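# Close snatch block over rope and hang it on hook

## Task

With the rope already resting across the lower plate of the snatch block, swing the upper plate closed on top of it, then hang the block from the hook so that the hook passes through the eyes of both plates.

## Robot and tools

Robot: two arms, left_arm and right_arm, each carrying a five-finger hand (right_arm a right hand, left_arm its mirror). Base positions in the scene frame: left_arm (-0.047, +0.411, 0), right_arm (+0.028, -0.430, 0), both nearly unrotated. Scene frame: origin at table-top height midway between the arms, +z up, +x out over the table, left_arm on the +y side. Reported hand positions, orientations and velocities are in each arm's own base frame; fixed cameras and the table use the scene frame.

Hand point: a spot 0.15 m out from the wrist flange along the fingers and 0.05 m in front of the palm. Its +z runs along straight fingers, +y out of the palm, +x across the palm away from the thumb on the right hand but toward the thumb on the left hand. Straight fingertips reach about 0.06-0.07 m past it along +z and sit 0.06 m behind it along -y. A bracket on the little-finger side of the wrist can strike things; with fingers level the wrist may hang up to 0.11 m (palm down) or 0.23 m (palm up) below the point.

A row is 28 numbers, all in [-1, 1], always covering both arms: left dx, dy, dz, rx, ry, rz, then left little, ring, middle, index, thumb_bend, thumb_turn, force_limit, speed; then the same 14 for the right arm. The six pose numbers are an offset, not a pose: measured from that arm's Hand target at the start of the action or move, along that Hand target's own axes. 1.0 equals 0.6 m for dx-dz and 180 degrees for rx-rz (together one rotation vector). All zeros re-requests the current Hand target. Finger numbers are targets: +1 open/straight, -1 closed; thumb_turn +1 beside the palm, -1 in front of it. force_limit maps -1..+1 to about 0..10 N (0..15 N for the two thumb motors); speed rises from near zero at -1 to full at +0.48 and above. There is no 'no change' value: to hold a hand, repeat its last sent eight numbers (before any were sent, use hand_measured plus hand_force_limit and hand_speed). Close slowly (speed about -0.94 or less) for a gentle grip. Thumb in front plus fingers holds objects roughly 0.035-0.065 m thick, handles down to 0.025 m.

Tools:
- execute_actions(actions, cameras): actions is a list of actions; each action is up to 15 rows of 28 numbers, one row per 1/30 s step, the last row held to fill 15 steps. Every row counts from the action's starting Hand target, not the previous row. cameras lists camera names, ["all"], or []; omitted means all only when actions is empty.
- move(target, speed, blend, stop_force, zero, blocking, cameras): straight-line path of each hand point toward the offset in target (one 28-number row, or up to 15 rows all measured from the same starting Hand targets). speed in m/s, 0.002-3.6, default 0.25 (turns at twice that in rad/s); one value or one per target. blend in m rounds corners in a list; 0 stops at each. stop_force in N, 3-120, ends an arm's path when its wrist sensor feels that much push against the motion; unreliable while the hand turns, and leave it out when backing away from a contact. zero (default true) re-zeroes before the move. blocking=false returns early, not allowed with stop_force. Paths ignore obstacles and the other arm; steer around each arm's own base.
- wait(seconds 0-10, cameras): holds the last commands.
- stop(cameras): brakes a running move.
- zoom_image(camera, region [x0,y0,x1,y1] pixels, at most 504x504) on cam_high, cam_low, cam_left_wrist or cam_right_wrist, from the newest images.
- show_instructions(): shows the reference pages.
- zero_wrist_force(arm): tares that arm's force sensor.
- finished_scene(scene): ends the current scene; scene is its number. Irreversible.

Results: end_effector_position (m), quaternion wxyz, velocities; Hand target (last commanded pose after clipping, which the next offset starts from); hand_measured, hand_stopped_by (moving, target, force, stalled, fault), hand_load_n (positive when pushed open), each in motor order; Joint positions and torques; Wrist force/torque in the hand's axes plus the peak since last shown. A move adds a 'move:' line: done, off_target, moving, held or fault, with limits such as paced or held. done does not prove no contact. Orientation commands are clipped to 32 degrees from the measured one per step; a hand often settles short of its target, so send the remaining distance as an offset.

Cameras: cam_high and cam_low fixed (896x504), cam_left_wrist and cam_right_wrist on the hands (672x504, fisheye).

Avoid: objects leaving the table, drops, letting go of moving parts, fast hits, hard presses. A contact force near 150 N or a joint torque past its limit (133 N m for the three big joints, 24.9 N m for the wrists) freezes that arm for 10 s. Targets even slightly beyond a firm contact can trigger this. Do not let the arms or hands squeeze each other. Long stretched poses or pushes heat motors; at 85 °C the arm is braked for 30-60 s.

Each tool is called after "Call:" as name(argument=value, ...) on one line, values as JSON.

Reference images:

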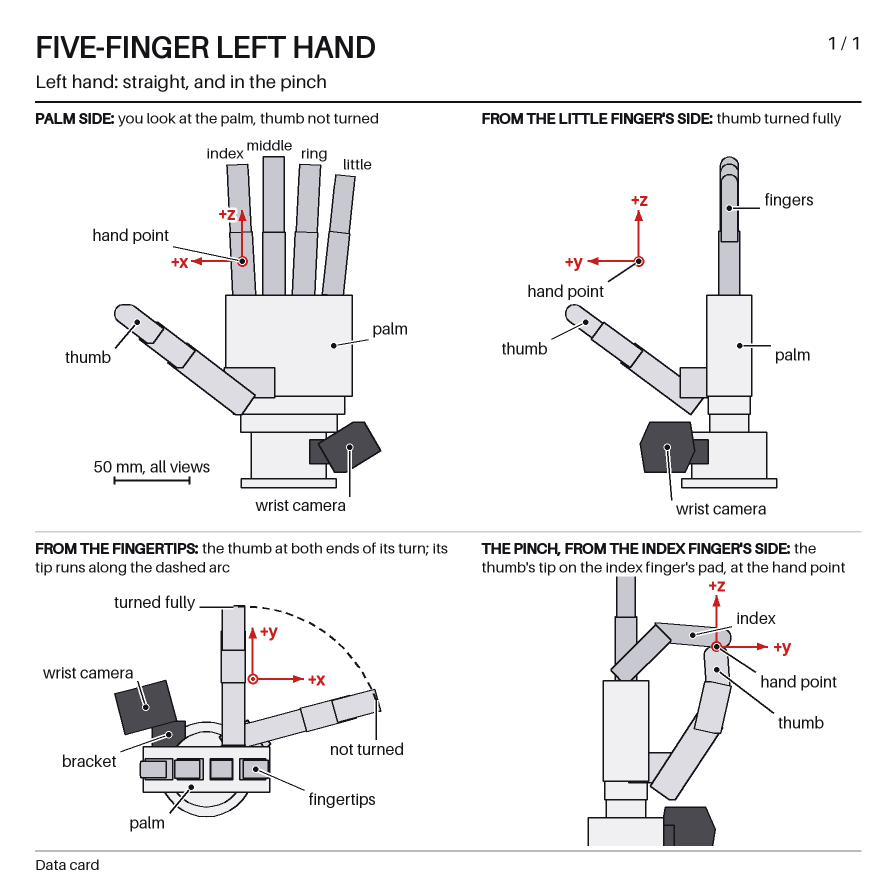

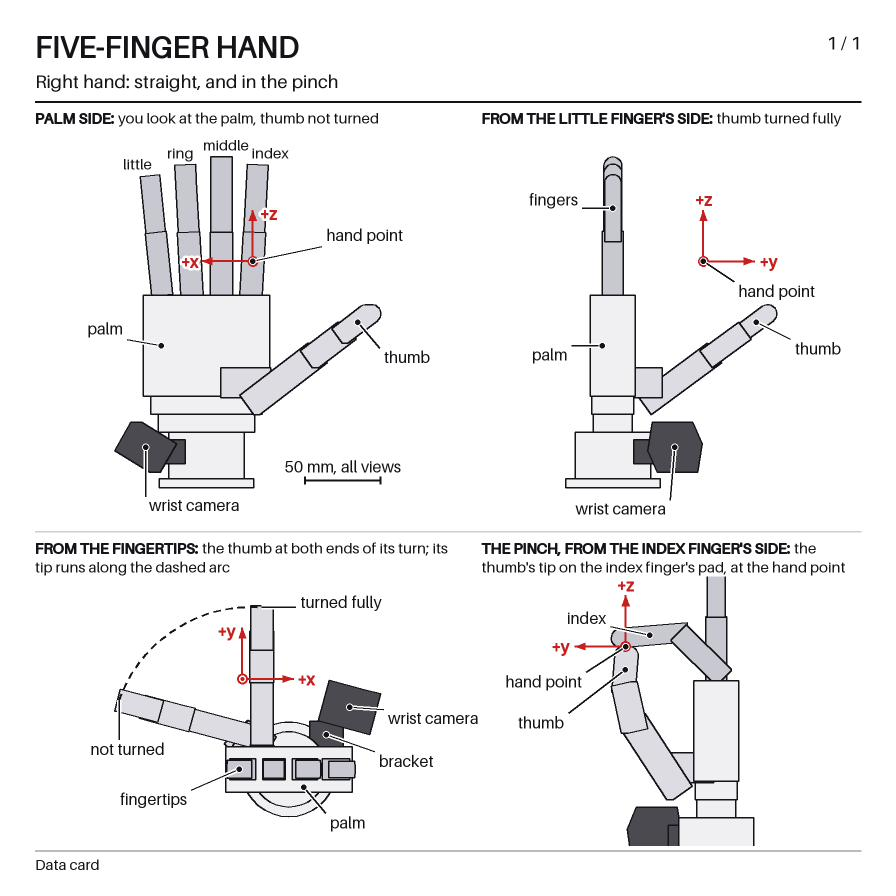

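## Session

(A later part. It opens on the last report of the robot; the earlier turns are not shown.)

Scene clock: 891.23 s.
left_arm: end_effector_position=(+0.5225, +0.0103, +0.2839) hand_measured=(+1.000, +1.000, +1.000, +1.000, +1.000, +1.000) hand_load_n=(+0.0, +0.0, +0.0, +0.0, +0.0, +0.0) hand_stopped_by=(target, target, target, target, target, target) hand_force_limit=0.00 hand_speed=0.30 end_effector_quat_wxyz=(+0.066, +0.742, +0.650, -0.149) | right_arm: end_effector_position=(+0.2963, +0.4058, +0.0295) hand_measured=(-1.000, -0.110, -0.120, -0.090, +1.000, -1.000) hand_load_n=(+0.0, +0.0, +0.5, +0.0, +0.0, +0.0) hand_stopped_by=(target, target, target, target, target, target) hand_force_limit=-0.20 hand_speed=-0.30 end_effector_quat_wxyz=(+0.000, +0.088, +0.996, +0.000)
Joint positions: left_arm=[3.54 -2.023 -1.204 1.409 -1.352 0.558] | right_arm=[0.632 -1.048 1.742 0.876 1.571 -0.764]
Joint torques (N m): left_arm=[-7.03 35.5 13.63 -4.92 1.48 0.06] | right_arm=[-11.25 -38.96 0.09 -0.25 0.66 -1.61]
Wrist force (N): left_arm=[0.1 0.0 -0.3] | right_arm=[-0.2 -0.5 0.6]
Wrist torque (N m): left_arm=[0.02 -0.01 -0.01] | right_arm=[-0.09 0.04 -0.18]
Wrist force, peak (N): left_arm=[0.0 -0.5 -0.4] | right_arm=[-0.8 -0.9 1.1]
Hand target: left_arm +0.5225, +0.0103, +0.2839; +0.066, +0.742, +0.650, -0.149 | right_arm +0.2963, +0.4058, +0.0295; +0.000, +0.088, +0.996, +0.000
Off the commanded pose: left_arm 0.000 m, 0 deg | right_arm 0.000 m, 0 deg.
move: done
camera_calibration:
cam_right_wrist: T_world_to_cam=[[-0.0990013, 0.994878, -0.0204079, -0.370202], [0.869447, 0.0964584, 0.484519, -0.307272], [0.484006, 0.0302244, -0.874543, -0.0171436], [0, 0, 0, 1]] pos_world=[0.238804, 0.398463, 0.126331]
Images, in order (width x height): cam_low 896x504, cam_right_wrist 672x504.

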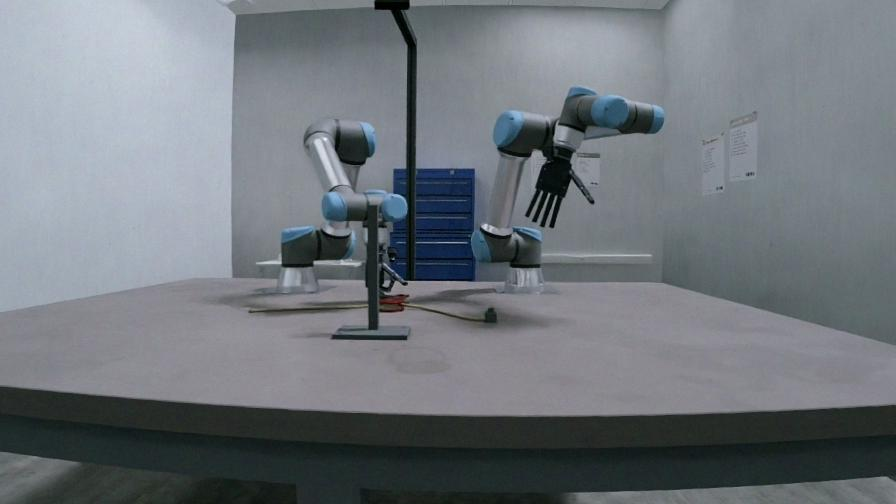

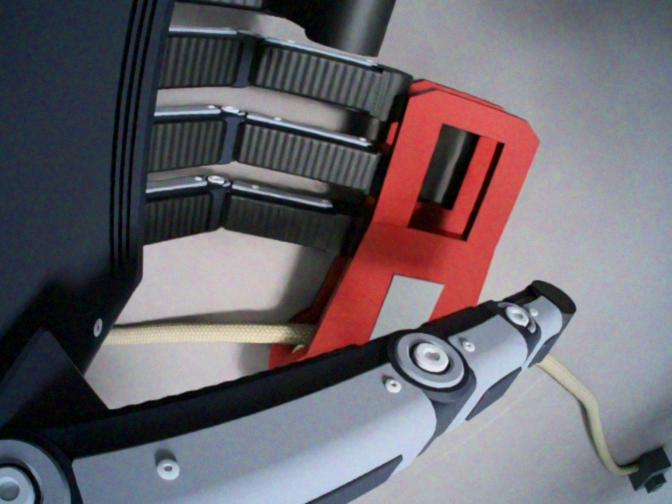

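Call:
move(target=[[0,0,0,0,0,0,1,1,1,1,1,1,0,0.3,0,-0.02,0,0,0,0,-1,-0.11,-0.12,-0.09,1,-1,-0.2,-0.3],[0,0,0,0,0,0,1,1,1,1,1,1,0,0.3,0,-0.02,0,0,0,0,-1,0.0,-0.12,-0.09,1,-1,-0.2,-0.3],[0,0,0,0,0,0,1,1,1,1,1,1,0,0.3,0,0.008,0,0,0,0,-1,0.0,-0.12,-0.09,1,-1,-0.2,-0.3]], speed=0.04, cameras=["cam_right_wrist","cam_low"])

Call:
zoom_image(camera="cam_right_wrist", region=[300, 60, 640, 380])

Call:
zoom_image(camera="cam_low", region=[350, 260, 430, 320])

Scene clock: 905.53 s.
left_arm: end_effector_position=(+0.5225, +0.0103, +0.2839) hand_measured=(+1.000, +1.000, +1.000, +1.000, +1.000, +1.000) hand_load_n=(+0.0, +0.0, +0.0, +0.0, +0.0, +0.0) hand_stopped_by=(target, target, target, target, target, target) hand_force_limit=0.00 hand_speed=0.30 end_effector_quat_wxyz=(+0.066, +0.742, +0.650, -0.149) | right_arm: end_effector_position=(+0.2971, +0.4107, +0.0295) hand_measured=(-1.000, +0.000, -0.120, -0.090, +1.000, -1.000) hand_load_n=(+0.0, +0.0, +1.0, +0.0, -0.5, +0.0) hand_stopped_by=(target, target, target, target, target, target) hand_force_limit=-0.20 hand_speed=-0.30 end_effector_quat_wxyz=(+0.000, +0.088, +0.996, +0.000) end_effector_velocity=(-0.001, -0.001, +0.000) end_effector_angular_velocity=(+0.000, +0.000, +0.003)
Joint positions: left_arm=[3.54 -2.023 -1.204 1.409 -1.352 0.558] | right_arm=[0.64 -1.04 1.728 0.882 1.571 -0.756]
Joint velocities: left_arm=[within noise] | right_arm=[-0.001 -0.002 0.005 -0.002 0 -0.003]
Joint torques (N m): left_arm=[-8.06 35.28 13.27 -5.07 1.37 -0.13] | right_arm=[-11.31 -38.86 0.46 0.13 -0.05 -1.53]
Wrist force (N): left_arm=[0.0 -0.2 -0.2] | right_arm=[-0.3 -0.5 1.3]
Wrist torque (N m): left_arm=[-0.02 0.00 0.00] | right_arm=[-0.11 -0.02 -0.18]
Wrist force, peak (N): left_arm=[-0.1 -0.5 -0.4] | right_arm=[-0.2 -1.6 0.2]
Hand target: left_arm +0.5225, +0.0103, +0.2839; +0.066, +0.742, +0.650, -0.149 | right_arm +0.2972, +0.4106, +0.0295; +0.000, +0.088, +0.996, +0.000
Off the commanded pose: left_arm 0.000 m, 0 deg | right_arm 0.000 m, 0 deg.
move: done
camera_calibration:
cam_right_wrist: T_world_to_cam=[[-0.0990946, 0.994868, -0.0204485, -0.374867], [0.869502, 0.0965637, 0.484399, -0.308471], [0.483888, 0.0302213, -0.874608, -0.0176379], [0, 0, 0, 1]] pos_world=[0.239603, 0.403263, 0.126331]
Images, in order (width x height): cam_low 896x504, cam_right_wrist 672x504.

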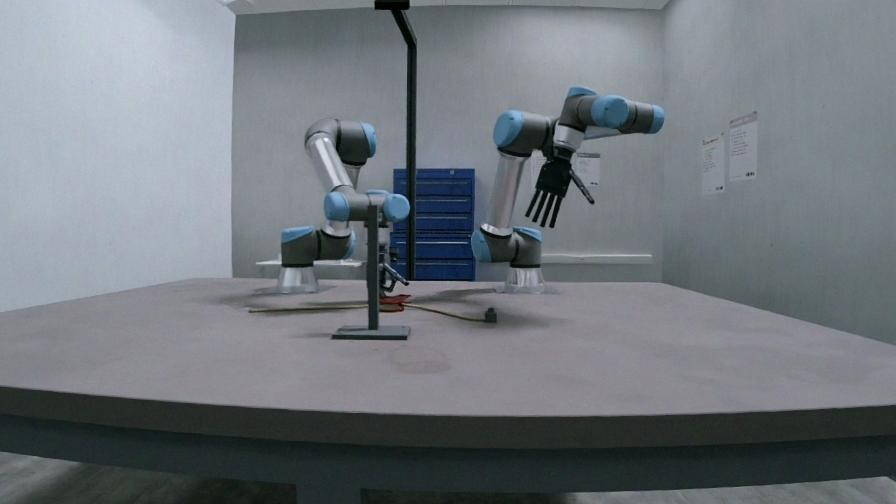

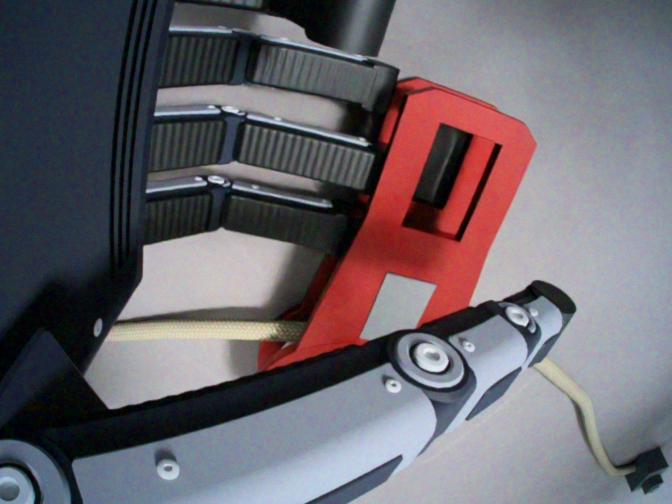

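Scaled by 1.482 from the camera's 672x504 image, which has a finer 960x720 frame.

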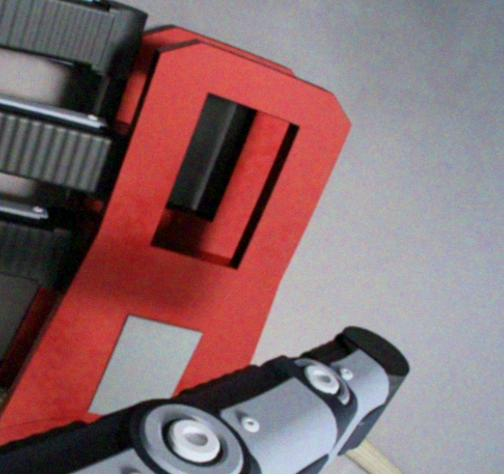

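Scaled by 6.300 from the camera's 896x504 image, which has a finer 1280x720 frame.

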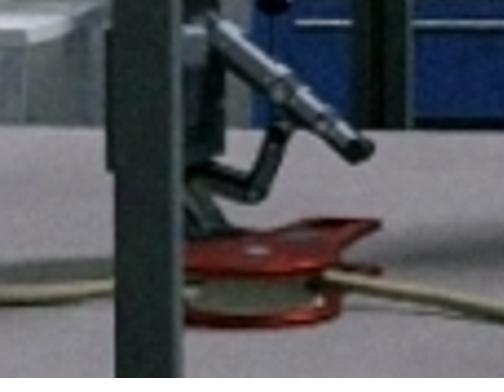

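Call:
zoom_image(camera="cam_right_wrist", region=[330, 60, 480, 260])

Scaled by 2.520 from the camera's 672x504 image, which has a finer 960x720 frame.

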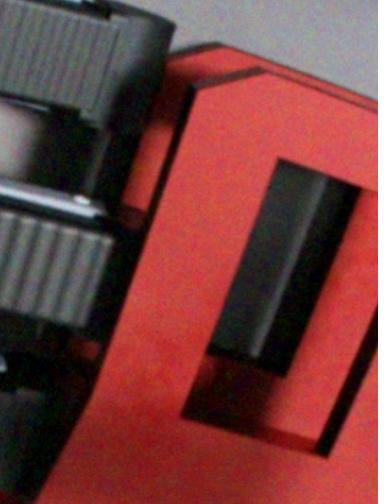

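Call:
move(target=[[0,0,0,0,0,0,1,1,1,1,1,1,0,0.3,0,-0.025,0,0,0,0,-1,0.0,-0.12,-0.09,1,-1,-0.2,-0.3],[0,0,0,0,0,0,1,1,1,1,1,1,0,0.3,0,-0.045,0.0045,0,0,0.015,-1,0.0,-0.07,-0.09,1,-1,-0.2,-0.3]], speed=0.08, cameras=["cam_right_wrist"])

Call:
zoom_image(camera="cam_right_wrist", region=[300, 60, 640, 380])

Scene clock: 928.20 s.
left_arm: end_effector_position=(+0.5225, +0.0103, +0.2839) hand_measured=(+1.000, +1.000, +1.000, +1.000, +1.000, +1.000) hand_load_n=(+0.0, +0.0, +0.0, +0.0, +0.0, +0.0) hand_stopped_by=(target, target, target, target, target, target) hand_force_limit=0.00 hand_speed=0.30 end_effector_quat_wxyz=(+0.066, +0.742, +0.650, -0.149) | right_arm: end_effector_position=(+0.2924, +0.3840, +0.0268) hand_measured=(-1.000, +0.000, -0.070, -0.090, +1.000, -1.000) hand_load_n=(+0.5, -3.5, +0.0, +0.0, +0.0, +0.0) hand_stopped_by=(target, target, target, target, target, target) hand_force_limit=-0.20 hand_speed=-0.30 end_effector_quat_wxyz=(+0.000, +0.111, +0.994, +0.000)
Joint positions: left_arm=[3.54 -2.023 -1.204 1.409 -1.352 0.558] | right_arm=[0.6 -1.082 1.809 0.844 1.571 -0.748]
Joint torques (N m): left_arm=[-7.97 35.42 12.82 -4.92 1.52 -0.08] | right_arm=[13.7 -22.26 -24.83 4.33 -0.43 -0.22]
Wrist force (N): left_arm=[-0.2 -0.2 -0.2] | right_arm=[0.3 -2.8 -4.3]
Wrist torque (N m): left_arm=[-0.02 0.02 -0.01] | right_arm=[-0.10 0.19 -0.13]
Wrist force, peak (N): left_arm=[-0.3 -0.3 -0.5] | right_arm=[0.1 -2.7 -4.6]
Hand target: left_arm +0.5225, +0.0103, +0.2839; +0.066, +0.742, +0.650, -0.149 | right_arm +0.2924, +0.3840, +0.0268; +0.000, +0.111, +0.994, +0.000
Off the commanded pose: left_arm 0.000 m, 0 deg | right_arm 0.000 m, 0 deg.
move: done
camera_calibration:
cam_right_wrist: T_world_to_cam=[[-0.0520419, 0.998437, -0.0203637, -0.364008], [0.87302, 0.055387, 0.48453, -0.285798], [0.4849, 0.0074379, -0.874538, -0.00850068], [0, 0, 0, 1]] pos_world=[0.234686, 0.379332, 0.123631]
Images, in order (width x height): cam_right_wrist 672x504.

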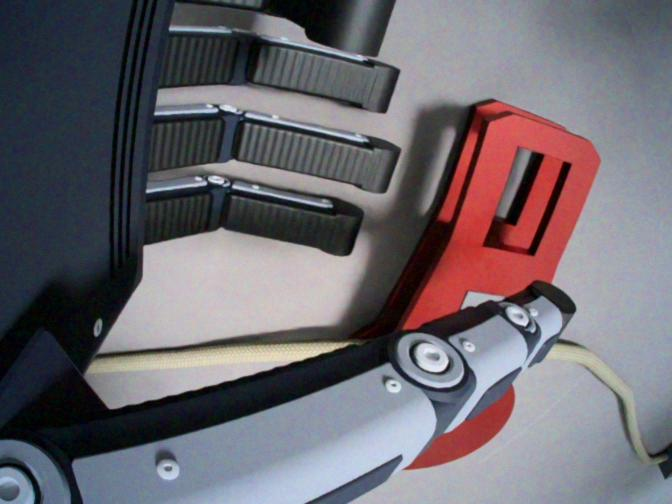

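Scaled by 1.482 from the camera's 672x504 image, which has a finer 960x720 frame.

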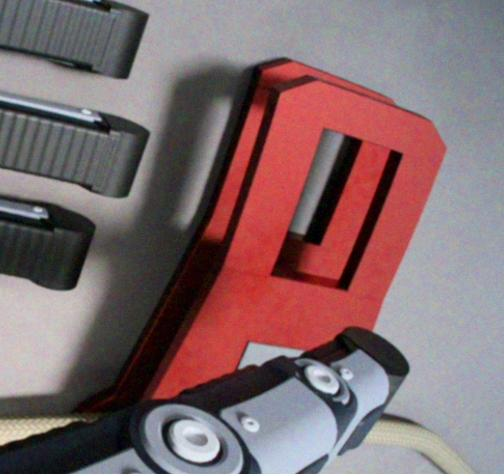

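Call:
move(target=[0,0,0,0,0,0,1,1,1,1,1,1,0,0.3,-0.0008,0.0,-0.0037,0,0,-0.0205,-1,-0.15,-0.12,-0.09,1,-1,-0.2,-0.3], speed=0.05)

Call:
move(target=[0,0,0,0,0,0,1,1,1,1,1,1,0,0.3,0,0.0383,0,0,0,0,-1,-0.15,-0.12,-0.09,1,-1,-0.2,-0.3], speed=0.03, stop_force=3, cameras=["cam_right_wrist","cam_low"])

Call:
zoom_image(camera="cam_right_wrist", region=[300, 60, 640, 380])

Scene clock: 942.23 s.
left_arm: end_effector_position=(+0.5225, +0.0103, +0.2839) hand_measured=(+1.000, +1.000, +1.000, +1.000, +1.000, +1.000) hand_load_n=(+0.0, +0.0, +0.0, +0.0, +0.0, +0.0) hand_stopped_by=(target, target, target, target, target, target) hand_force_limit=0.00 hand_speed=0.30 end_effector_quat_wxyz=(+0.066, +0.742, +0.650, -0.149) | right_arm: end_effector_position=(+0.2930, +0.3838, +0.0291) hand_measured=(-1.000, -0.150, -0.120, -0.090, +1.000, -1.000) hand_load_n=(+0.0, +0.0, +0.5, +0.0, +0.0, +0.0) hand_stopped_by=(target, target, target, target, target, target) hand_force_limit=-0.20 hand_speed=-0.30 end_effector_quat_wxyz=(+0.000, +0.079, +0.997, +0.000)
Joint positions: left_arm=[3.54 -2.023 -1.204 1.409 -1.352 0.558] | right_arm=[0.589 -1.085 1.806 0.849 1.571 -0.824]
Joint torques (N m): left_arm=[-7.73 35.82 14.28 -4.89 1.49 0.11] | right_arm=[1.02 -33.37 -22.01 3.91 -1.16 1.46]
Wrist force (N): left_arm=[0.0 -0.2 -0.3] | right_arm=[-0.2 -0.8 0.1]
Wrist torque (N m): left_arm=[0.00 0.00 0.00] | right_arm=[-0.09 0.02 -0.21]
Wrist force, peak (N): left_arm=[-0.1 -0.1 -0.5] | right_arm=[0.0 -2.9 -5.0]
Hand target: left_arm +0.5225, +0.0103, +0.2839; +0.066, +0.742, +0.650, -0.149 | right_arm +0.2929, +0.3839, +0.0290; +0.000, +0.079, +0.997, +0.000
Off the commanded pose: left_arm 0.000 m, 0 deg | right_arm 0.000 m, 0 deg.
move: done

Scene clock: 944.03 s.
left_arm: end_effector_position=(+0.5225, +0.0103, +0.2839) hand_measured=(+1.000, +1.000, +1.000, +1.000, +1.000, +1.000) hand_load_n=(+0.0, +0.0, +0.0, +0.0, +0.0, +0.0) hand_stopped_by=(target, target, target, target, target, target) hand_force_limit=0.00 hand_speed=0.30 end_effector_quat_wxyz=(+0.066, +0.742, +0.650, -0.149) | right_arm: end_effector_position=(+0.2965, +0.4066, +0.0290) hand_measured=(-1.000, -0.150, -0.120, -0.090, +1.000, -1.000) hand_load_n=(+0.0, +0.0, +0.0, +0.0, +0.0, +0.0) hand_stopped_by=(target, target, target, target, target, target) hand_force_limit=-0.20 hand_speed=-0.30 end_effector_quat_wxyz=(+0.000, +0.079, +0.997, +0.000)
Joint positions: left_arm=[3.54 -2.023 -1.204 1.409 -1.352 0.558] | right_arm=[0.63 -1.046 1.74 0.876 1.571 -0.783]
Joint torques (N m): left_arm=[-7.97 37.24 14.22 -4.94 1.44 -0.05] | right_arm=[-11.59 -38.39 0.67 -0.23 0.64 -1.49]
Wrist force (N): left_arm=[0.1 0.0 -0.4] | right_arm=[-0.3 -0.8 0.3]
Wrist torque (N m): left_arm=[0.03 -0.03 0.00] | right_arm=[-0.13 0.04 -0.18]
Wrist force, peak (N): left_arm=[0.0 -0.2 -0.4] | right_arm=[-0.7 -1.1 0.0]
Hand target: left_arm +0.5225, +0.0103, +0.2839; +0.066, +0.742, +0.650, -0.149 | right_arm +0.2965, +0.4066, +0.0290; +0.000, +0.079, +0.997, +0.000
Off the commanded pose: left_arm 0.000 m, 0 deg | right_arm 0.000 m, 0 deg.
move: done
camera_calibration:
cam_right_wrist: T_world_to_cam=[[-0.116199, 0.993018, -0.0203479, -0.36511], [0.86765, 0.111457, 0.484521, -0.312851], [0.483406, 0.0386458, -0.874543, -0.020951], [0, 0, 0, 1]] pos_world=[0.239148, 0.398239, 0.125831]
Images, in order (width x height): cam_low 896x504, cam_right_wrist 672x504.

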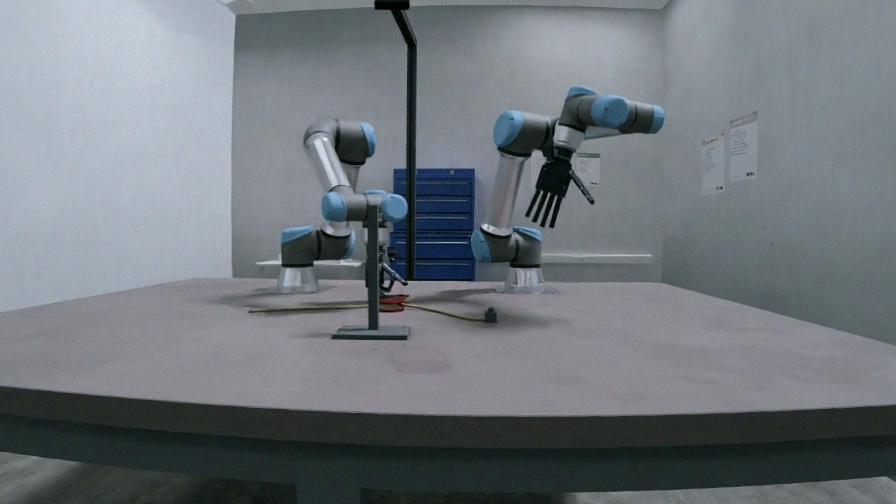

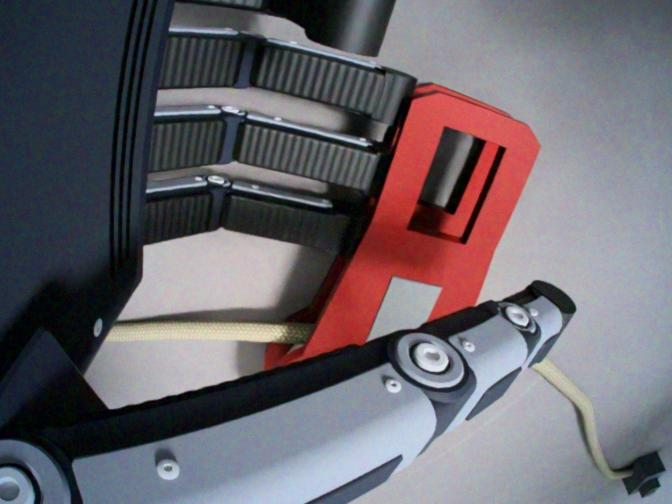

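Scaled by 1.482 from the camera's 672x504 image, which has a finer 960x720 frame.

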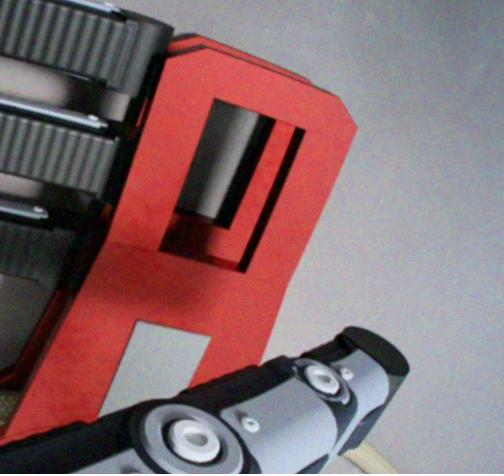

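Call:
move(target=[0,0,0,0,0,0,1,1,1,1,1,1,0,0.3,0,0.0133,0,0,0,0,-1,-0.15,-0.12,-0.09,1,-1,-0.2,-0.3], speed=0.02, stop_force=3, cameras=["cam_right_wrist"])

Call:
zoom_image(camera="cam_right_wrist", region=[300, 60, 640, 380])

Scene clock: 953.53 s.
left_arm: end_effector_position=(+0.5225, +0.0103, +0.2839) hand_measured=(+1.000, +1.000, +1.000, +1.000, +1.000, +1.000) hand_load_n=(+0.0, +0.0, +0.0, -0.5, +0.0, +0.0) hand_stopped_by=(target, target, target, target, target, target) hand_force_limit=0.00 hand_speed=0.30 end_effector_quat_wxyz=(+0.066, +0.742, +0.650, -0.149) | right_arm: end_effector_position=(+0.2978, +0.4145, +0.0290) hand_measured=(-1.000, -0.150, -0.120, -0.090, +1.000, -1.000) hand_load_n=(+0.0, +0.0, +0.0, +0.5, +0.0, +0.0) hand_stopped_by=(target, target, target, target, target, target) hand_force_limit=-0.20 hand_speed=-0.30 end_effector_quat_wxyz=(+0.000, +0.079, +0.997, +0.000)
Joint positions: left_arm=[3.54 -2.023 -1.204 1.409 -1.352 0.558] | right_arm=[0.643 -1.032 1.717 0.886 1.571 -0.769]
Joint torques (N m): left_arm=[-7.77 37.12 14.49 -5.1 1.34 -0.08] | right_arm=[-11.62 -39.28 -0.1 -0.16 0.5 -1.54]
Wrist force (N): left_arm=[0.1 -0.2 -0.3] | right_arm=[-0.5 -0.8 0.3]
Wrist torque (N m): left_arm=[-0.01 -0.02 0.01] | right_arm=[-0.12 0.06 -0.24]
Wrist force, peak (N): left_arm=[-0.3 0.1 -0.6] | right_arm=[-0.2 -1.4 0.7]
Hand target: left_arm +0.5225, +0.0103, +0.2839; +0.066, +0.742, +0.650, -0.149 | right_arm +0.2978, +0.4145, +0.0290; +0.000, +0.079, +0.997, +0.000
Off the commanded pose: left_arm 0.000 m, 0 deg | right_arm 0.000 m, 0 deg.
move: done
camera_calibration:
cam_right_wrist: T_world_to_cam=[[-0.116199, 0.993018, -0.0203479, -0.372704], [0.86765, 0.111457, 0.484521, -0.314848], [0.483406, 0.0386458, -0.874543, -0.0218809], [0, 0, 0, 1]] pos_world=[0.240448, 0.406039, 0.125831]
Images, in order (width x height): cam_right_wrist 672x504.

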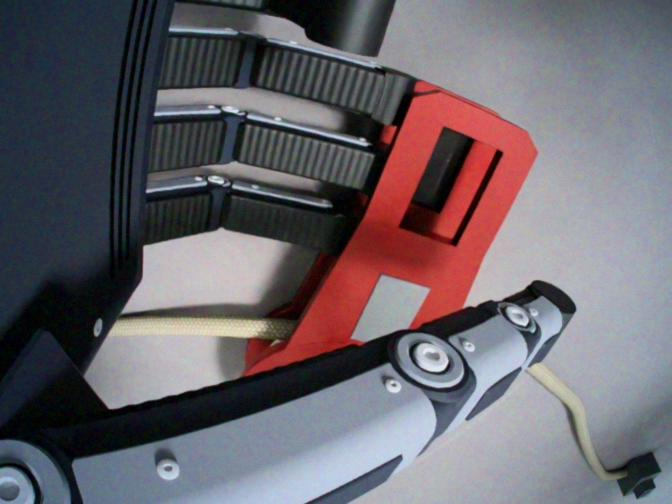

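Scaled by 1.482 from the camera's 672x504 image, which has a finer 960x720 frame.

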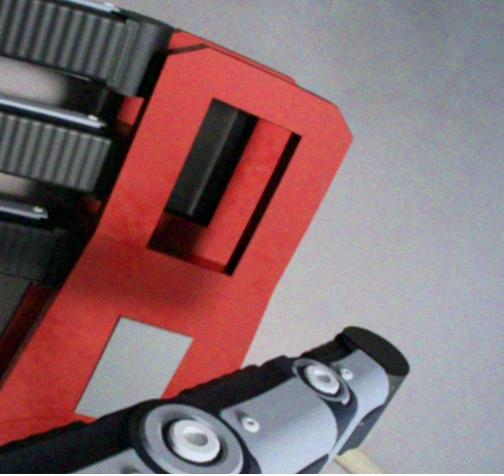

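Call:
move(target=[[0,0,0,0,0,0,1,1,1,1,1,1,0,0.3,0,-0.025,0,0,0,0,-1,-0.15,-0.12,-0.09,1,-1,-0.2,-0.3],[0,0,0,0,0,0,1,1,1,1,1,1,0,0.3,0,-0.05,0,0,0,0,-1,-0.06,-0.10,-0.09,1,-1,-0.2,-0.3]], speed=0.08, cameras=["cam_right_wrist"])

Call:
zoom_image(camera="cam_right_wrist", region=[300, 60, 640, 380])

Scene clock: 961.77 s.
left_arm: end_effector_position=(+0.5225, +0.0103, +0.2839) hand_measured=(+1.000, +1.000, +1.000, +1.000, +1.000, +1.000) hand_load_n=(+0.0, +0.0, +0.0, +0.0, +0.0, +0.0) hand_stopped_by=(target, target, target, target, target, target) hand_force_limit=0.00 hand_speed=0.30 end_effector_quat_wxyz=(+0.066, +0.742, +0.650, -0.149) | right_arm: end_effector_position=(+0.2931, +0.3848, +0.0290) hand_measured=(-1.000, -0.060, -0.100, -0.090, +1.000, -1.000) hand_load_n=(+0.0, +0.0, +0.0, +0.0, +0.0, +0.0) hand_stopped_by=(target, target, target, target, target, target) hand_force_limit=-0.20 hand_speed=-0.30 end_effector_quat_wxyz=(+0.000, +0.079, +0.997, +0.000)
Joint positions: left_arm=[3.54 -2.023 -1.204 1.409 -1.352 0.558] | right_arm=[0.591 -1.083 1.804 0.85 1.571 -0.822]
Joint torques (N m): left_arm=[-8 35.52 12.36 -5.23 1.49 -0.19] | right_arm=[13.61 -24.59 -24.59 5.13 -1.35 -0.7]
Wrist force (N): left_arm=[0.0 -0.2 -0.2] | right_arm=[-0.3 -0.6 0.1]
Wrist torque (N m): left_arm=[-0.02 0.00 -0.01] | right_arm=[-0.06 0.04 -0.21]
Wrist force, peak (N): left_arm=[0.4 -0.1 -0.4] | right_arm=[-0.2 -1.8 0.1]
Hand target: left_arm +0.5225, +0.0103, +0.2839; +0.066, +0.742, +0.650, -0.149 | right_arm +0.2931, +0.3848, +0.0290; +0.000, +0.079, +0.997, +0.000
Off the commanded pose: left_arm 0.000 m, 0 deg | right_arm 0.000 m, 0 deg.
move: done
camera_calibration:
cam_right_wrist: T_world_to_cam=[[-0.11615, 0.993022, -0.0204341, -0.343859], [0.867656, 0.111456, 0.484511, -0.307471], [0.483407, 0.038546, -0.874546, -0.0184272], [0, 0, 0, 1]] pos_world=[0.235748, 0.376439, 0.125831]
Images, in order (width x height): cam_right_wrist 672x504.

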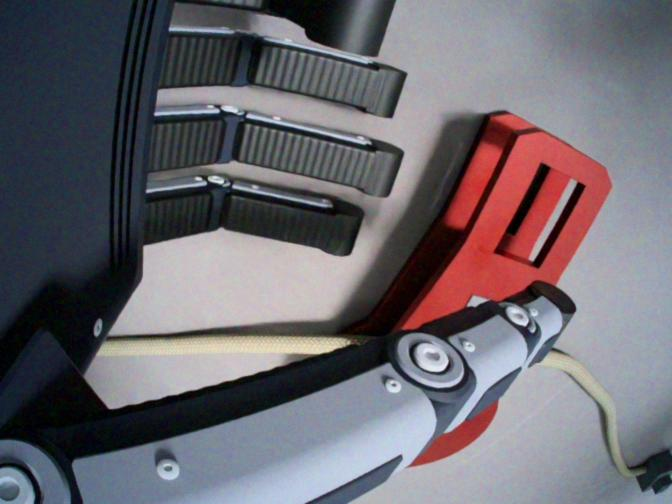

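Scaled by 1.482 from the camera's 672x504 image, which has a finer 960x720 frame.

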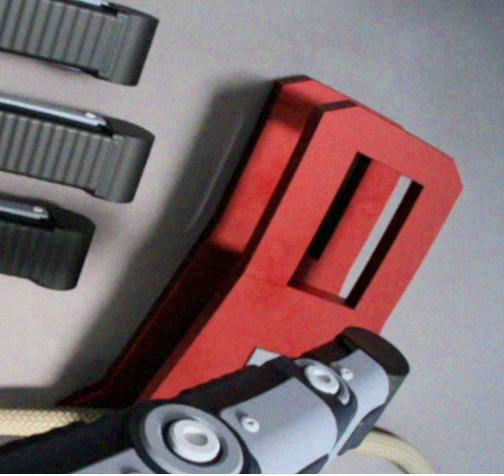

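Call:
move(target=[0,0,0,0,0,0,1,1,1,1,1,1,0,0.3,0.0026,0.005,0,0,0,0.019,-1,-0.06,-0.10,-0.09,1,-1,-0.2,-0.3], speed=0.05)

Call:
move(target=[0,0,0,0,0,0,1,1,1,1,1,1,0,0.3,0,0.0400,0,0,0,0,-1,-0.06,-0.10,-0.09,1,-1,-0.2,-0.3], speed=0.03, stop_force=3, cameras=["cam_right_wrist","cam_low"])

Call:
zoom_image(camera="cam_right_wrist", region=[300, 60, 640, 380])

Scene clock: 974.13 s.
left_arm: end_effector_position=(+0.5225, +0.0103, +0.2839) hand_measured=(+1.000, +1.000, +1.000, +1.000, +1.000, +1.000) hand_load_n=(-0.5, +0.0, +0.0, +0.0, +0.0, +0.0) hand_stopped_by=(target, target, target, target, target, target) hand_force_limit=0.00 hand_speed=0.30 end_effector_quat_wxyz=(+0.066, +0.742, +0.650, -0.149) | right_arm: end_effector_position=(+0.2919, +0.3881, +0.0290) hand_measured=(-1.000, -0.060, -0.100, -0.090, +1.000, -1.000) hand_load_n=(+0.0, +0.5, +0.0, +0.0, +0.0, +0.0) hand_stopped_by=(target, target, target, target, target, target) hand_force_limit=-0.20 hand_speed=-0.30 end_effector_quat_wxyz=(+0.000, +0.109, +0.994, +0.000) end_effector_velocity=(+0.000, +0.001, +0.000) end_effector_angular_velocity=(+0.000, -0.002, +0.006)
Joint positions: left_arm=[3.54 -2.023 -1.204 1.409 -1.352 0.558] | right_arm=[0.609 -1.08 1.797 0.853 1.571 -0.744]
Joint velocities: left_arm=[within noise] | right_arm=[0.001 0 0 -0.001 0.001 -0.005]
Joint torques (N m): left_arm=[-9.44 34.6 13.15 -5.24 1.69 0.09] | right_arm=[-8.66 -27.93 -18.63 4.61 -0.33 -1.64]
Wrist force (N): left_arm=[0.3 0.0 -0.3] | right_arm=[-0.2 -0.8 0.4]
Wrist torque (N m): left_arm=[0.02 -0.05 0.01] | right_arm=[-0.12 0.00 -0.06]
Wrist force, peak (N): left_arm=[-0.3 -0.5 -0.4] | right_arm=[-0.5 -1.2 0.0]
Hand target: left_arm +0.5225, +0.0103, +0.2839; +0.066, +0.742, +0.650, -0.149 | right_arm +0.2920, +0.3880, +0.0290; +0.000, +0.109, +0.994, +0.000
Off the commanded pose: left_arm 0.000 m, 0 deg | right_arm 0.000 m, 0 deg.
move: done

Scene clock: 975.93 s.
left_arm: end_effector_position=(+0.5225, +0.0103, +0.2839) hand_measured=(+1.000, +1.000, +1.000, +1.000, +1.000, +1.000) hand_load_n=(+0.0, +0.0, +0.0, +0.0, +0.0, +0.0) hand_stopped_by=(target, target, target, target, target, target) hand_force_limit=0.00 hand_speed=0.30 end_effector_quat_wxyz=(+0.066, +0.742, +0.650, -0.149) | right_arm: end_effector_position=(+0.2972, +0.4115, +0.0290) hand_measured=(-1.000, -0.060, -0.100, -0.090, +1.000, -1.000) hand_load_n=(+0.0, +0.0, +0.0, +0.0, +0.0, +0.0) hand_stopped_by=(target, target, target, target, target, target) hand_force_limit=-0.20 hand_speed=-0.30 end_effector_quat_wxyz=(+0.000, +0.109, +0.994, +0.000)
Joint positions: left_arm=[3.54 -2.023 -1.204 1.409 -1.352 0.558] | right_arm=[0.648 -1.037 1.726 0.882 1.571 -0.705]
Joint torques (N m): left_arm=[-8.34 35.4 11.72 -5.05 1.51 -0.09] | right_arm=[-11.51 -39.13 0.04 -0.18 0.5 -1.57]
Wrist force (N): left_arm=[-0.2 0.0 -0.3] | right_arm=[-0.5 -0.9 0.2]
Wrist torque (N m): left_arm=[0.02 0.03 -0.02] | right_arm=[-0.12 0.07 -0.20]
Wrist force, peak (N): left_arm=[-0.1 0.0 -0.6] | right_arm=[-0.5 -1.2 0.8]
Hand target: left_arm +0.5225, +0.0103, +0.2839; +0.066, +0.742, +0.650, -0.149 | right_arm +0.2972, +0.4115, +0.0290; +0.000, +0.109, +0.994, +0.000
Off the commanded pose: left_arm 0.000 m, 0 deg | right_arm 0.000 m, 0 deg.
move: done
camera_calibration:
cam_right_wrist: T_world_to_cam=[[-0.0567396, 0.99818, -0.0204051, -0.389628], [0.872741, 0.0595144, 0.484542, -0.294184], [0.484875, 0.00968441, -0.87453, -0.0100203], [0, 0, 0, 1]] pos_world=[0.239497, 0.406525, 0.125831]
Images, in order (width x height): cam_low 896x504, cam_right_wrist 672x504.

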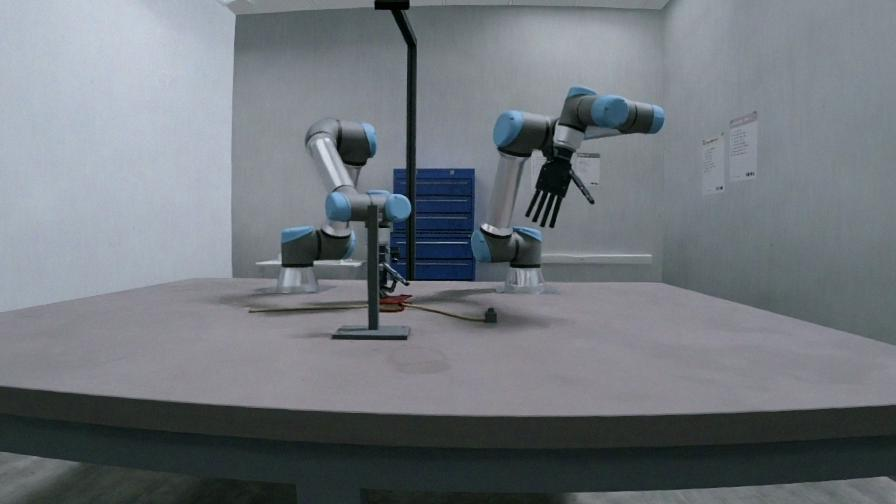

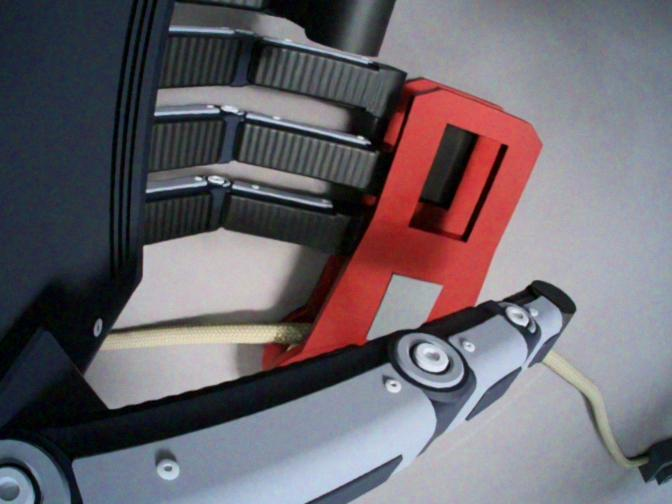

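Scaled by 1.482 from the camera's 672x504 image, which has a finer 960x720 frame.

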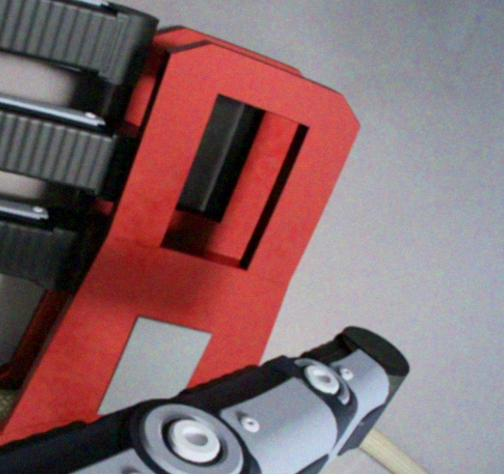

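Call:
move(target=[0,0,0,0,0,0,1,1,1,1,1,1,0,0.3,0,0.0133,0,0,0,0,-1,-0.06,-0.10,-0.09,1,-1,-0.2,-0.3], speed=0.02, stop_force=3, cameras=["cam_right_wrist"])

Call:
zoom_image(camera="cam_right_wrist", region=[300, 60, 640, 380])

Scene clock: 982.50 s.
left_arm: end_effector_position=(+0.5225, +0.0103, +0.2839) hand_measured=(+1.000, +1.000, +1.000, +1.000, +1.000, +1.000) hand_load_n=(+0.0, +0.0, +0.0, +0.0, +0.0, +0.0) hand_stopped_by=(target, target, target, target, target, target) hand_force_limit=0.00 hand_speed=0.30 end_effector_quat_wxyz=(+0.066, +0.742, +0.650, -0.149) | right_arm: end_effector_position=(+0.2989, +0.4193, +0.0290) hand_measured=(-1.000, -0.060, -0.100, -0.090, +1.000, -1.000) hand_load_n=(+0.5, +0.0, +0.0, +0.0, +0.0, +0.0) hand_stopped_by=(target, target, target, target, target, target) hand_force_limit=-0.20 hand_speed=-0.30 end_effector_quat_wxyz=(+0.000, +0.109, +0.994, +0.000)
Joint positions: left_arm=[3.54 -2.023 -1.204 1.409 -1.352 0.558] | right_arm=[0.66 -1.023 1.701 0.892 1.571 -0.693]
Joint torques (N m): left_arm=[-8.36 35.68 14.19 -4.93 1.62 0.05] | right_arm=[-11.42 -39.48 -0.15 -0.23 -1.13 -1.63]
Wrist force (N): left_arm=[0.1 -0.1 0.0] | right_arm=[-0.1 -0.9 0.6]
Wrist torque (N m): left_arm=[-0.02 0.00 0.00] | right_arm=[-0.15 0.00 -0.23]
Wrist force, peak (N): left_arm=[0.3 -0.3 -0.6] | right_arm=[-0.2 -1.2 1.0]
Hand target: left_arm +0.5225, +0.0103, +0.2839; +0.066, +0.742, +0.650, -0.149 | right_arm +0.2989, +0.4193, +0.0290; +0.000, +0.109, +0.994, +0.000
Off the commanded pose: left_arm 0.000 m, 0 deg | right_arm 0.000 m, 0 deg.
move: done
camera_calibration:
cam_right_wrist: T_world_to_cam=[[-0.0567396, 0.99818, -0.0204051, -0.397318], [0.872741, 0.0595144, 0.484542, -0.296132], [0.484875, 0.00968441, -0.87453, -0.0109201], [0, 0, 0, 1]] pos_world=[0.241197, 0.414325, 0.125831]
Images, in order (width x height): cam_right_wrist 672x504.

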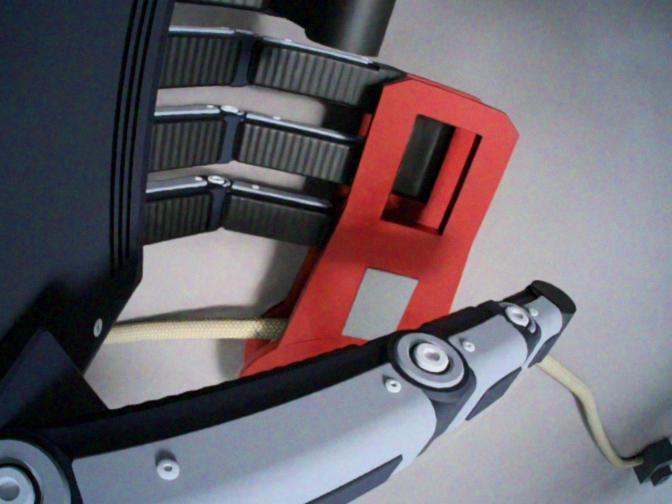

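Scaled by 1.482 from the camera's 672x504 image, which has a finer 960x720 frame.

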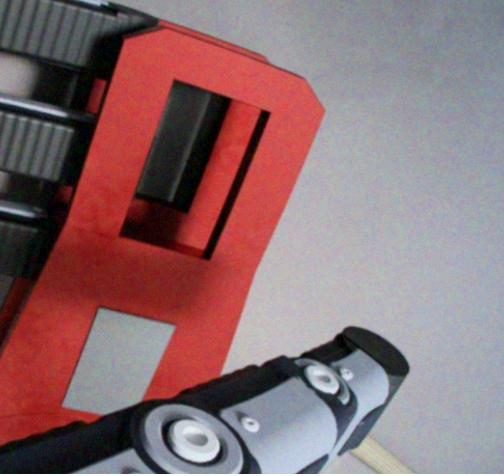

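Call:
move(target=[0,0,0,0,0,0,1,1,1,1,1,1,0,0.3,0,0.0195,0,0,0,0,-1,-0.06,-0.10,-0.09,1,-1,-0.2,-0.3], speed=0.02, stop_force=3, cameras=["cam_right_wrist","cam_low"])

Call:
zoom_image(camera="cam_right_wrist", region=[300, 60, 640, 380])

Call:
zoom_image(camera="cam_low", region=[350, 260, 430, 320])

Scene clock: 991.27 s.
left_arm: end_effector_position=(+0.5225, +0.0103, +0.2839) hand_measured=(+1.000, +1.000, +1.000, +1.000, +1.000, +1.000) hand_load_n=(+0.0, +0.0, +0.0, +0.0, +0.0, +0.0) hand_stopped_by=(target, target, target, target, target, target) hand_force_limit=0.00 hand_speed=0.30 end_effector_quat_wxyz=(+0.066, +0.742, +0.650, -0.149) | right_arm: end_effector_position=(+0.3014, +0.4307, +0.0290) hand_measured=(-1.000, -0.060, -0.100, -0.090, +1.000, -1.000) hand_load_n=(+0.0, +0.0, +0.0, +0.0, +0.0, +0.0) hand_stopped_by=(target, target, target, target, target, target) hand_force_limit=-0.20 hand_speed=-0.30 end_effector_quat_wxyz=(+0.000, +0.109, +0.994, +0.000)
Joint positions: left_arm=[3.54 -2.023 -1.204 1.409 -1.352 0.558] | right_arm=[0.677 -1.002 1.665 0.908 1.571 -0.676]
Joint torques (N m): left_arm=[-9.15 35.82 13.35 -5.41 1.52 0.12] | right_arm=[-11.1 -40.45 0.22 -0.11 0.39 -1.57]
Wrist force (N): left_arm=[0.0 0.1 -0.3] | right_arm=[-0.3 -0.6 0.2]
Wrist torque (N m): left_arm=[0.03 0.00 -0.01] | right_arm=[-0.10 0.03 -0.21]
Wrist force, peak (N): left_arm=[0.1 -0.2 -0.5] | right_arm=[-0.6 -1.1 0.7]
Hand target: left_arm +0.5225, +0.0103, +0.2839; +0.066, +0.742, +0.650, -0.149 | right_arm +0.3014, +0.4307, +0.0290; +0.000, +0.109, +0.994, +0.000
Off the commanded pose: left_arm 0.000 m, 0 deg | right_arm 0.000 m, 0 deg.
move: done
camera_calibration:
cam_right_wrist: T_world_to_cam=[[-0.0567396, 0.99818, -0.0204051, -0.408555], [0.872741, 0.0595144, 0.484542, -0.298992], [0.484875, 0.00968441, -0.87453, -0.0122427], [0, 0, 0, 1]] pos_world=[0.243697, 0.425725, 0.125831]
Images, in order (width x height): cam_low 896x504, cam_right_wrist 672x504.

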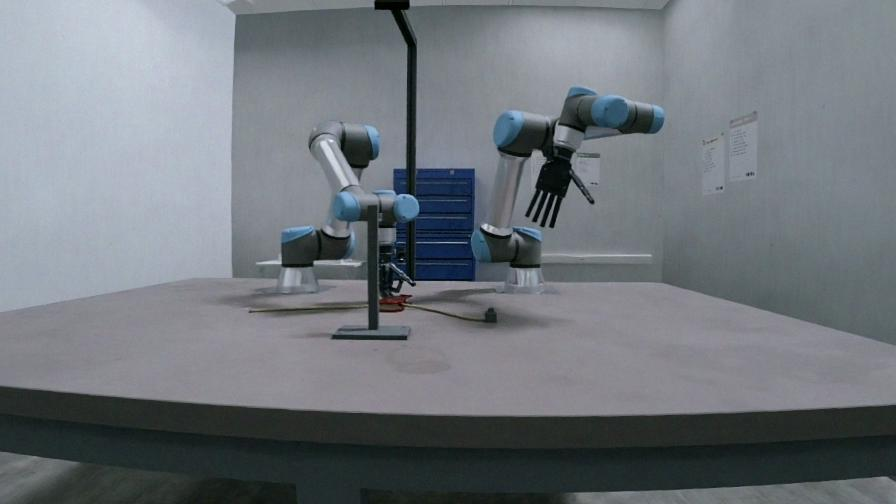

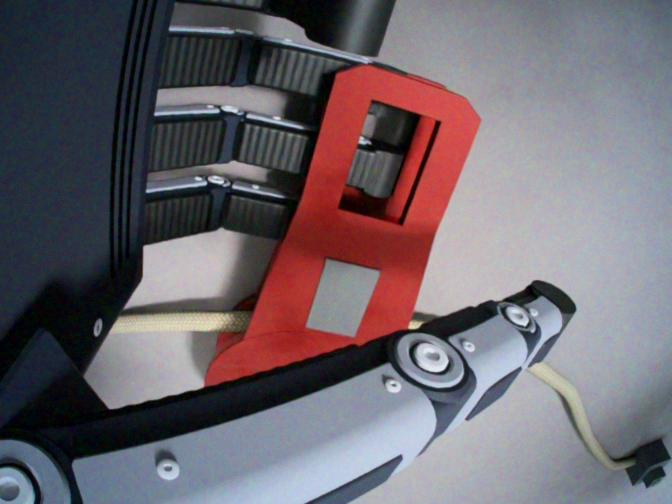

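Scaled by 1.482 from the camera's 672x504 image, which has a finer 960x720 frame.

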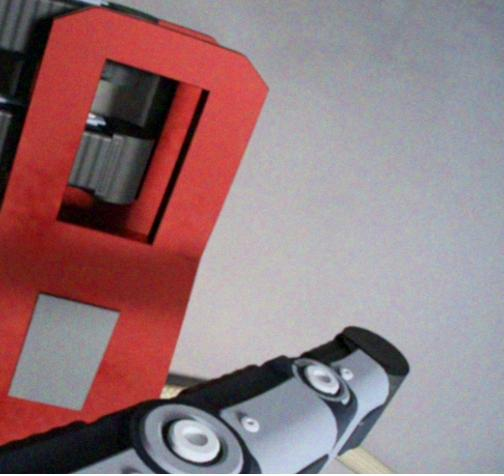

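Scaled by 6.300 from the camera's 896x504 image, which has a finer 1280x720 frame.

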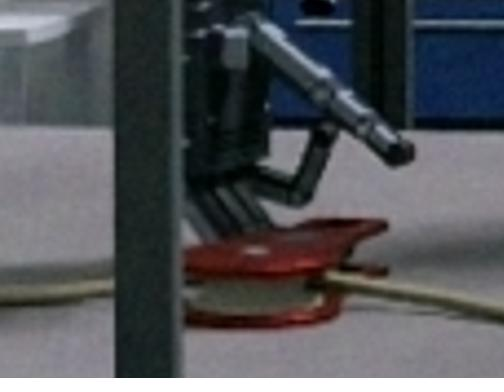

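Call:
move(target=[0,0,0,0,0,0,1,1,1,1,1,1,0,0.3,0,0,-0.0075,0,0,0,-1,-0.06,-0.10,-0.09,0.1,-1,-0.4,-0.6], speed=0.01, cameras=["cam_right_wrist"])

Call:
zoom_image(camera="cam_right_wrist", region=[260, 60, 600, 380])

Scene clock: 1002.17 s.
left_arm: end_effector_position=(+0.5225, +0.0103, +0.2839) hand_measured=(+1.000, +1.000, +1.000, +1.000, +1.000, +1.000) hand_load_n=(+0.0, +0.0, +0.0, +0.0, +0.0, +0.0) hand_stopped_by=(target, target, target, target, target, target) hand_force_limit=0.00 hand_speed=0.30 end_effector_quat_wxyz=(+0.066, +0.742, +0.650, -0.149) | right_arm: end_effector_position=(+0.3015, +0.4307, +0.0336) hand_measured=(-1.000, -0.060, -0.100, -0.090, +0.100, -1.000) hand_load_n=(+0.0, +0.5, +0.0, +1.5, +0.0, +0.0) hand_stopped_by=(target, target, target, target, target, target) hand_force_limit=-0.40 hand_speed=-0.60 end_effector_quat_wxyz=(+0.000, +0.109, +0.994, +0.000)
Joint positions: left_arm=[3.54 -2.023 -1.204 1.409 -1.352 0.558] | right_arm=[0.677 -1.008 1.661 0.917 1.571 -0.676]
Joint torques (N m): left_arm=[-9.12 35.81 13.56 -5.1 1.65 -0.11] | right_arm=[-9.4 -27.9 -3.24 -0.07 0.59 -1.29]
Wrist force (N): left_arm=[0.1 -0.3 -0.2] | right_arm=[-0.2 -0.5 1.9]
Wrist torque (N m): left_arm=[-0.03 -0.02 0.00] | right_arm=[-0.11 0.02 -0.20]
Wrist force, peak (N): left_arm=[-0.2 -0.4 -0.4] | right_arm=[-0.5 -0.3 2.4]
Hand target: left_arm +0.5225, +0.0103, +0.2839; +0.066, +0.742, +0.650, -0.149 | right_arm +0.3014, +0.4307, +0.0335; +0.000, +0.109, +0.994, +0.000
Off the commanded pose: left_arm 0.000 m, 0 deg | right_arm 0.000 m, 0 deg.
move: done
camera_calibration:
cam_right_wrist: T_world_to_cam=[[-0.0567881, 0.998179, -0.0203186, -0.408462], [0.872714, 0.0595144, 0.484591, -0.301172], [0.484918, 0.00978668, -0.874505, -0.00836498], [0, 0, 0, 1]] pos_world=[0.243698, 0.425725, 0.130331]
Images, in order (width x height): cam_right_wrist 672x504.

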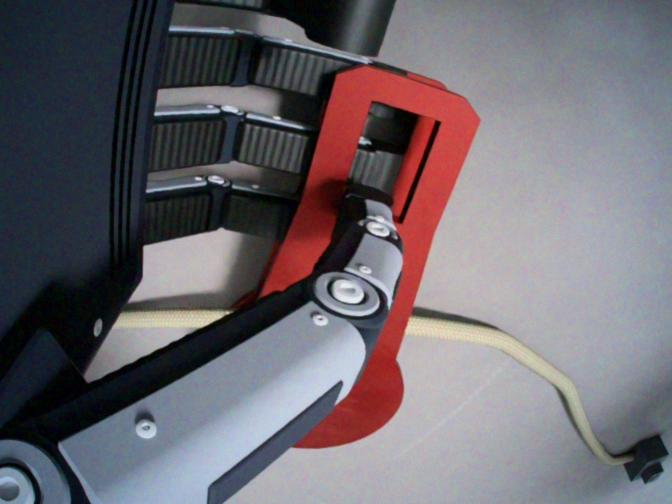

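Scaled by 1.482 from the camera's 672x504 image, which has a finer 960x720 frame.

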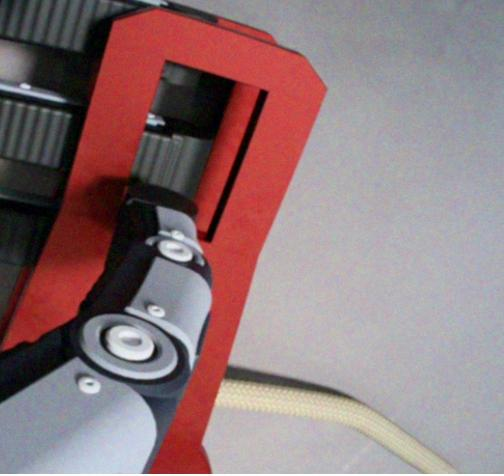

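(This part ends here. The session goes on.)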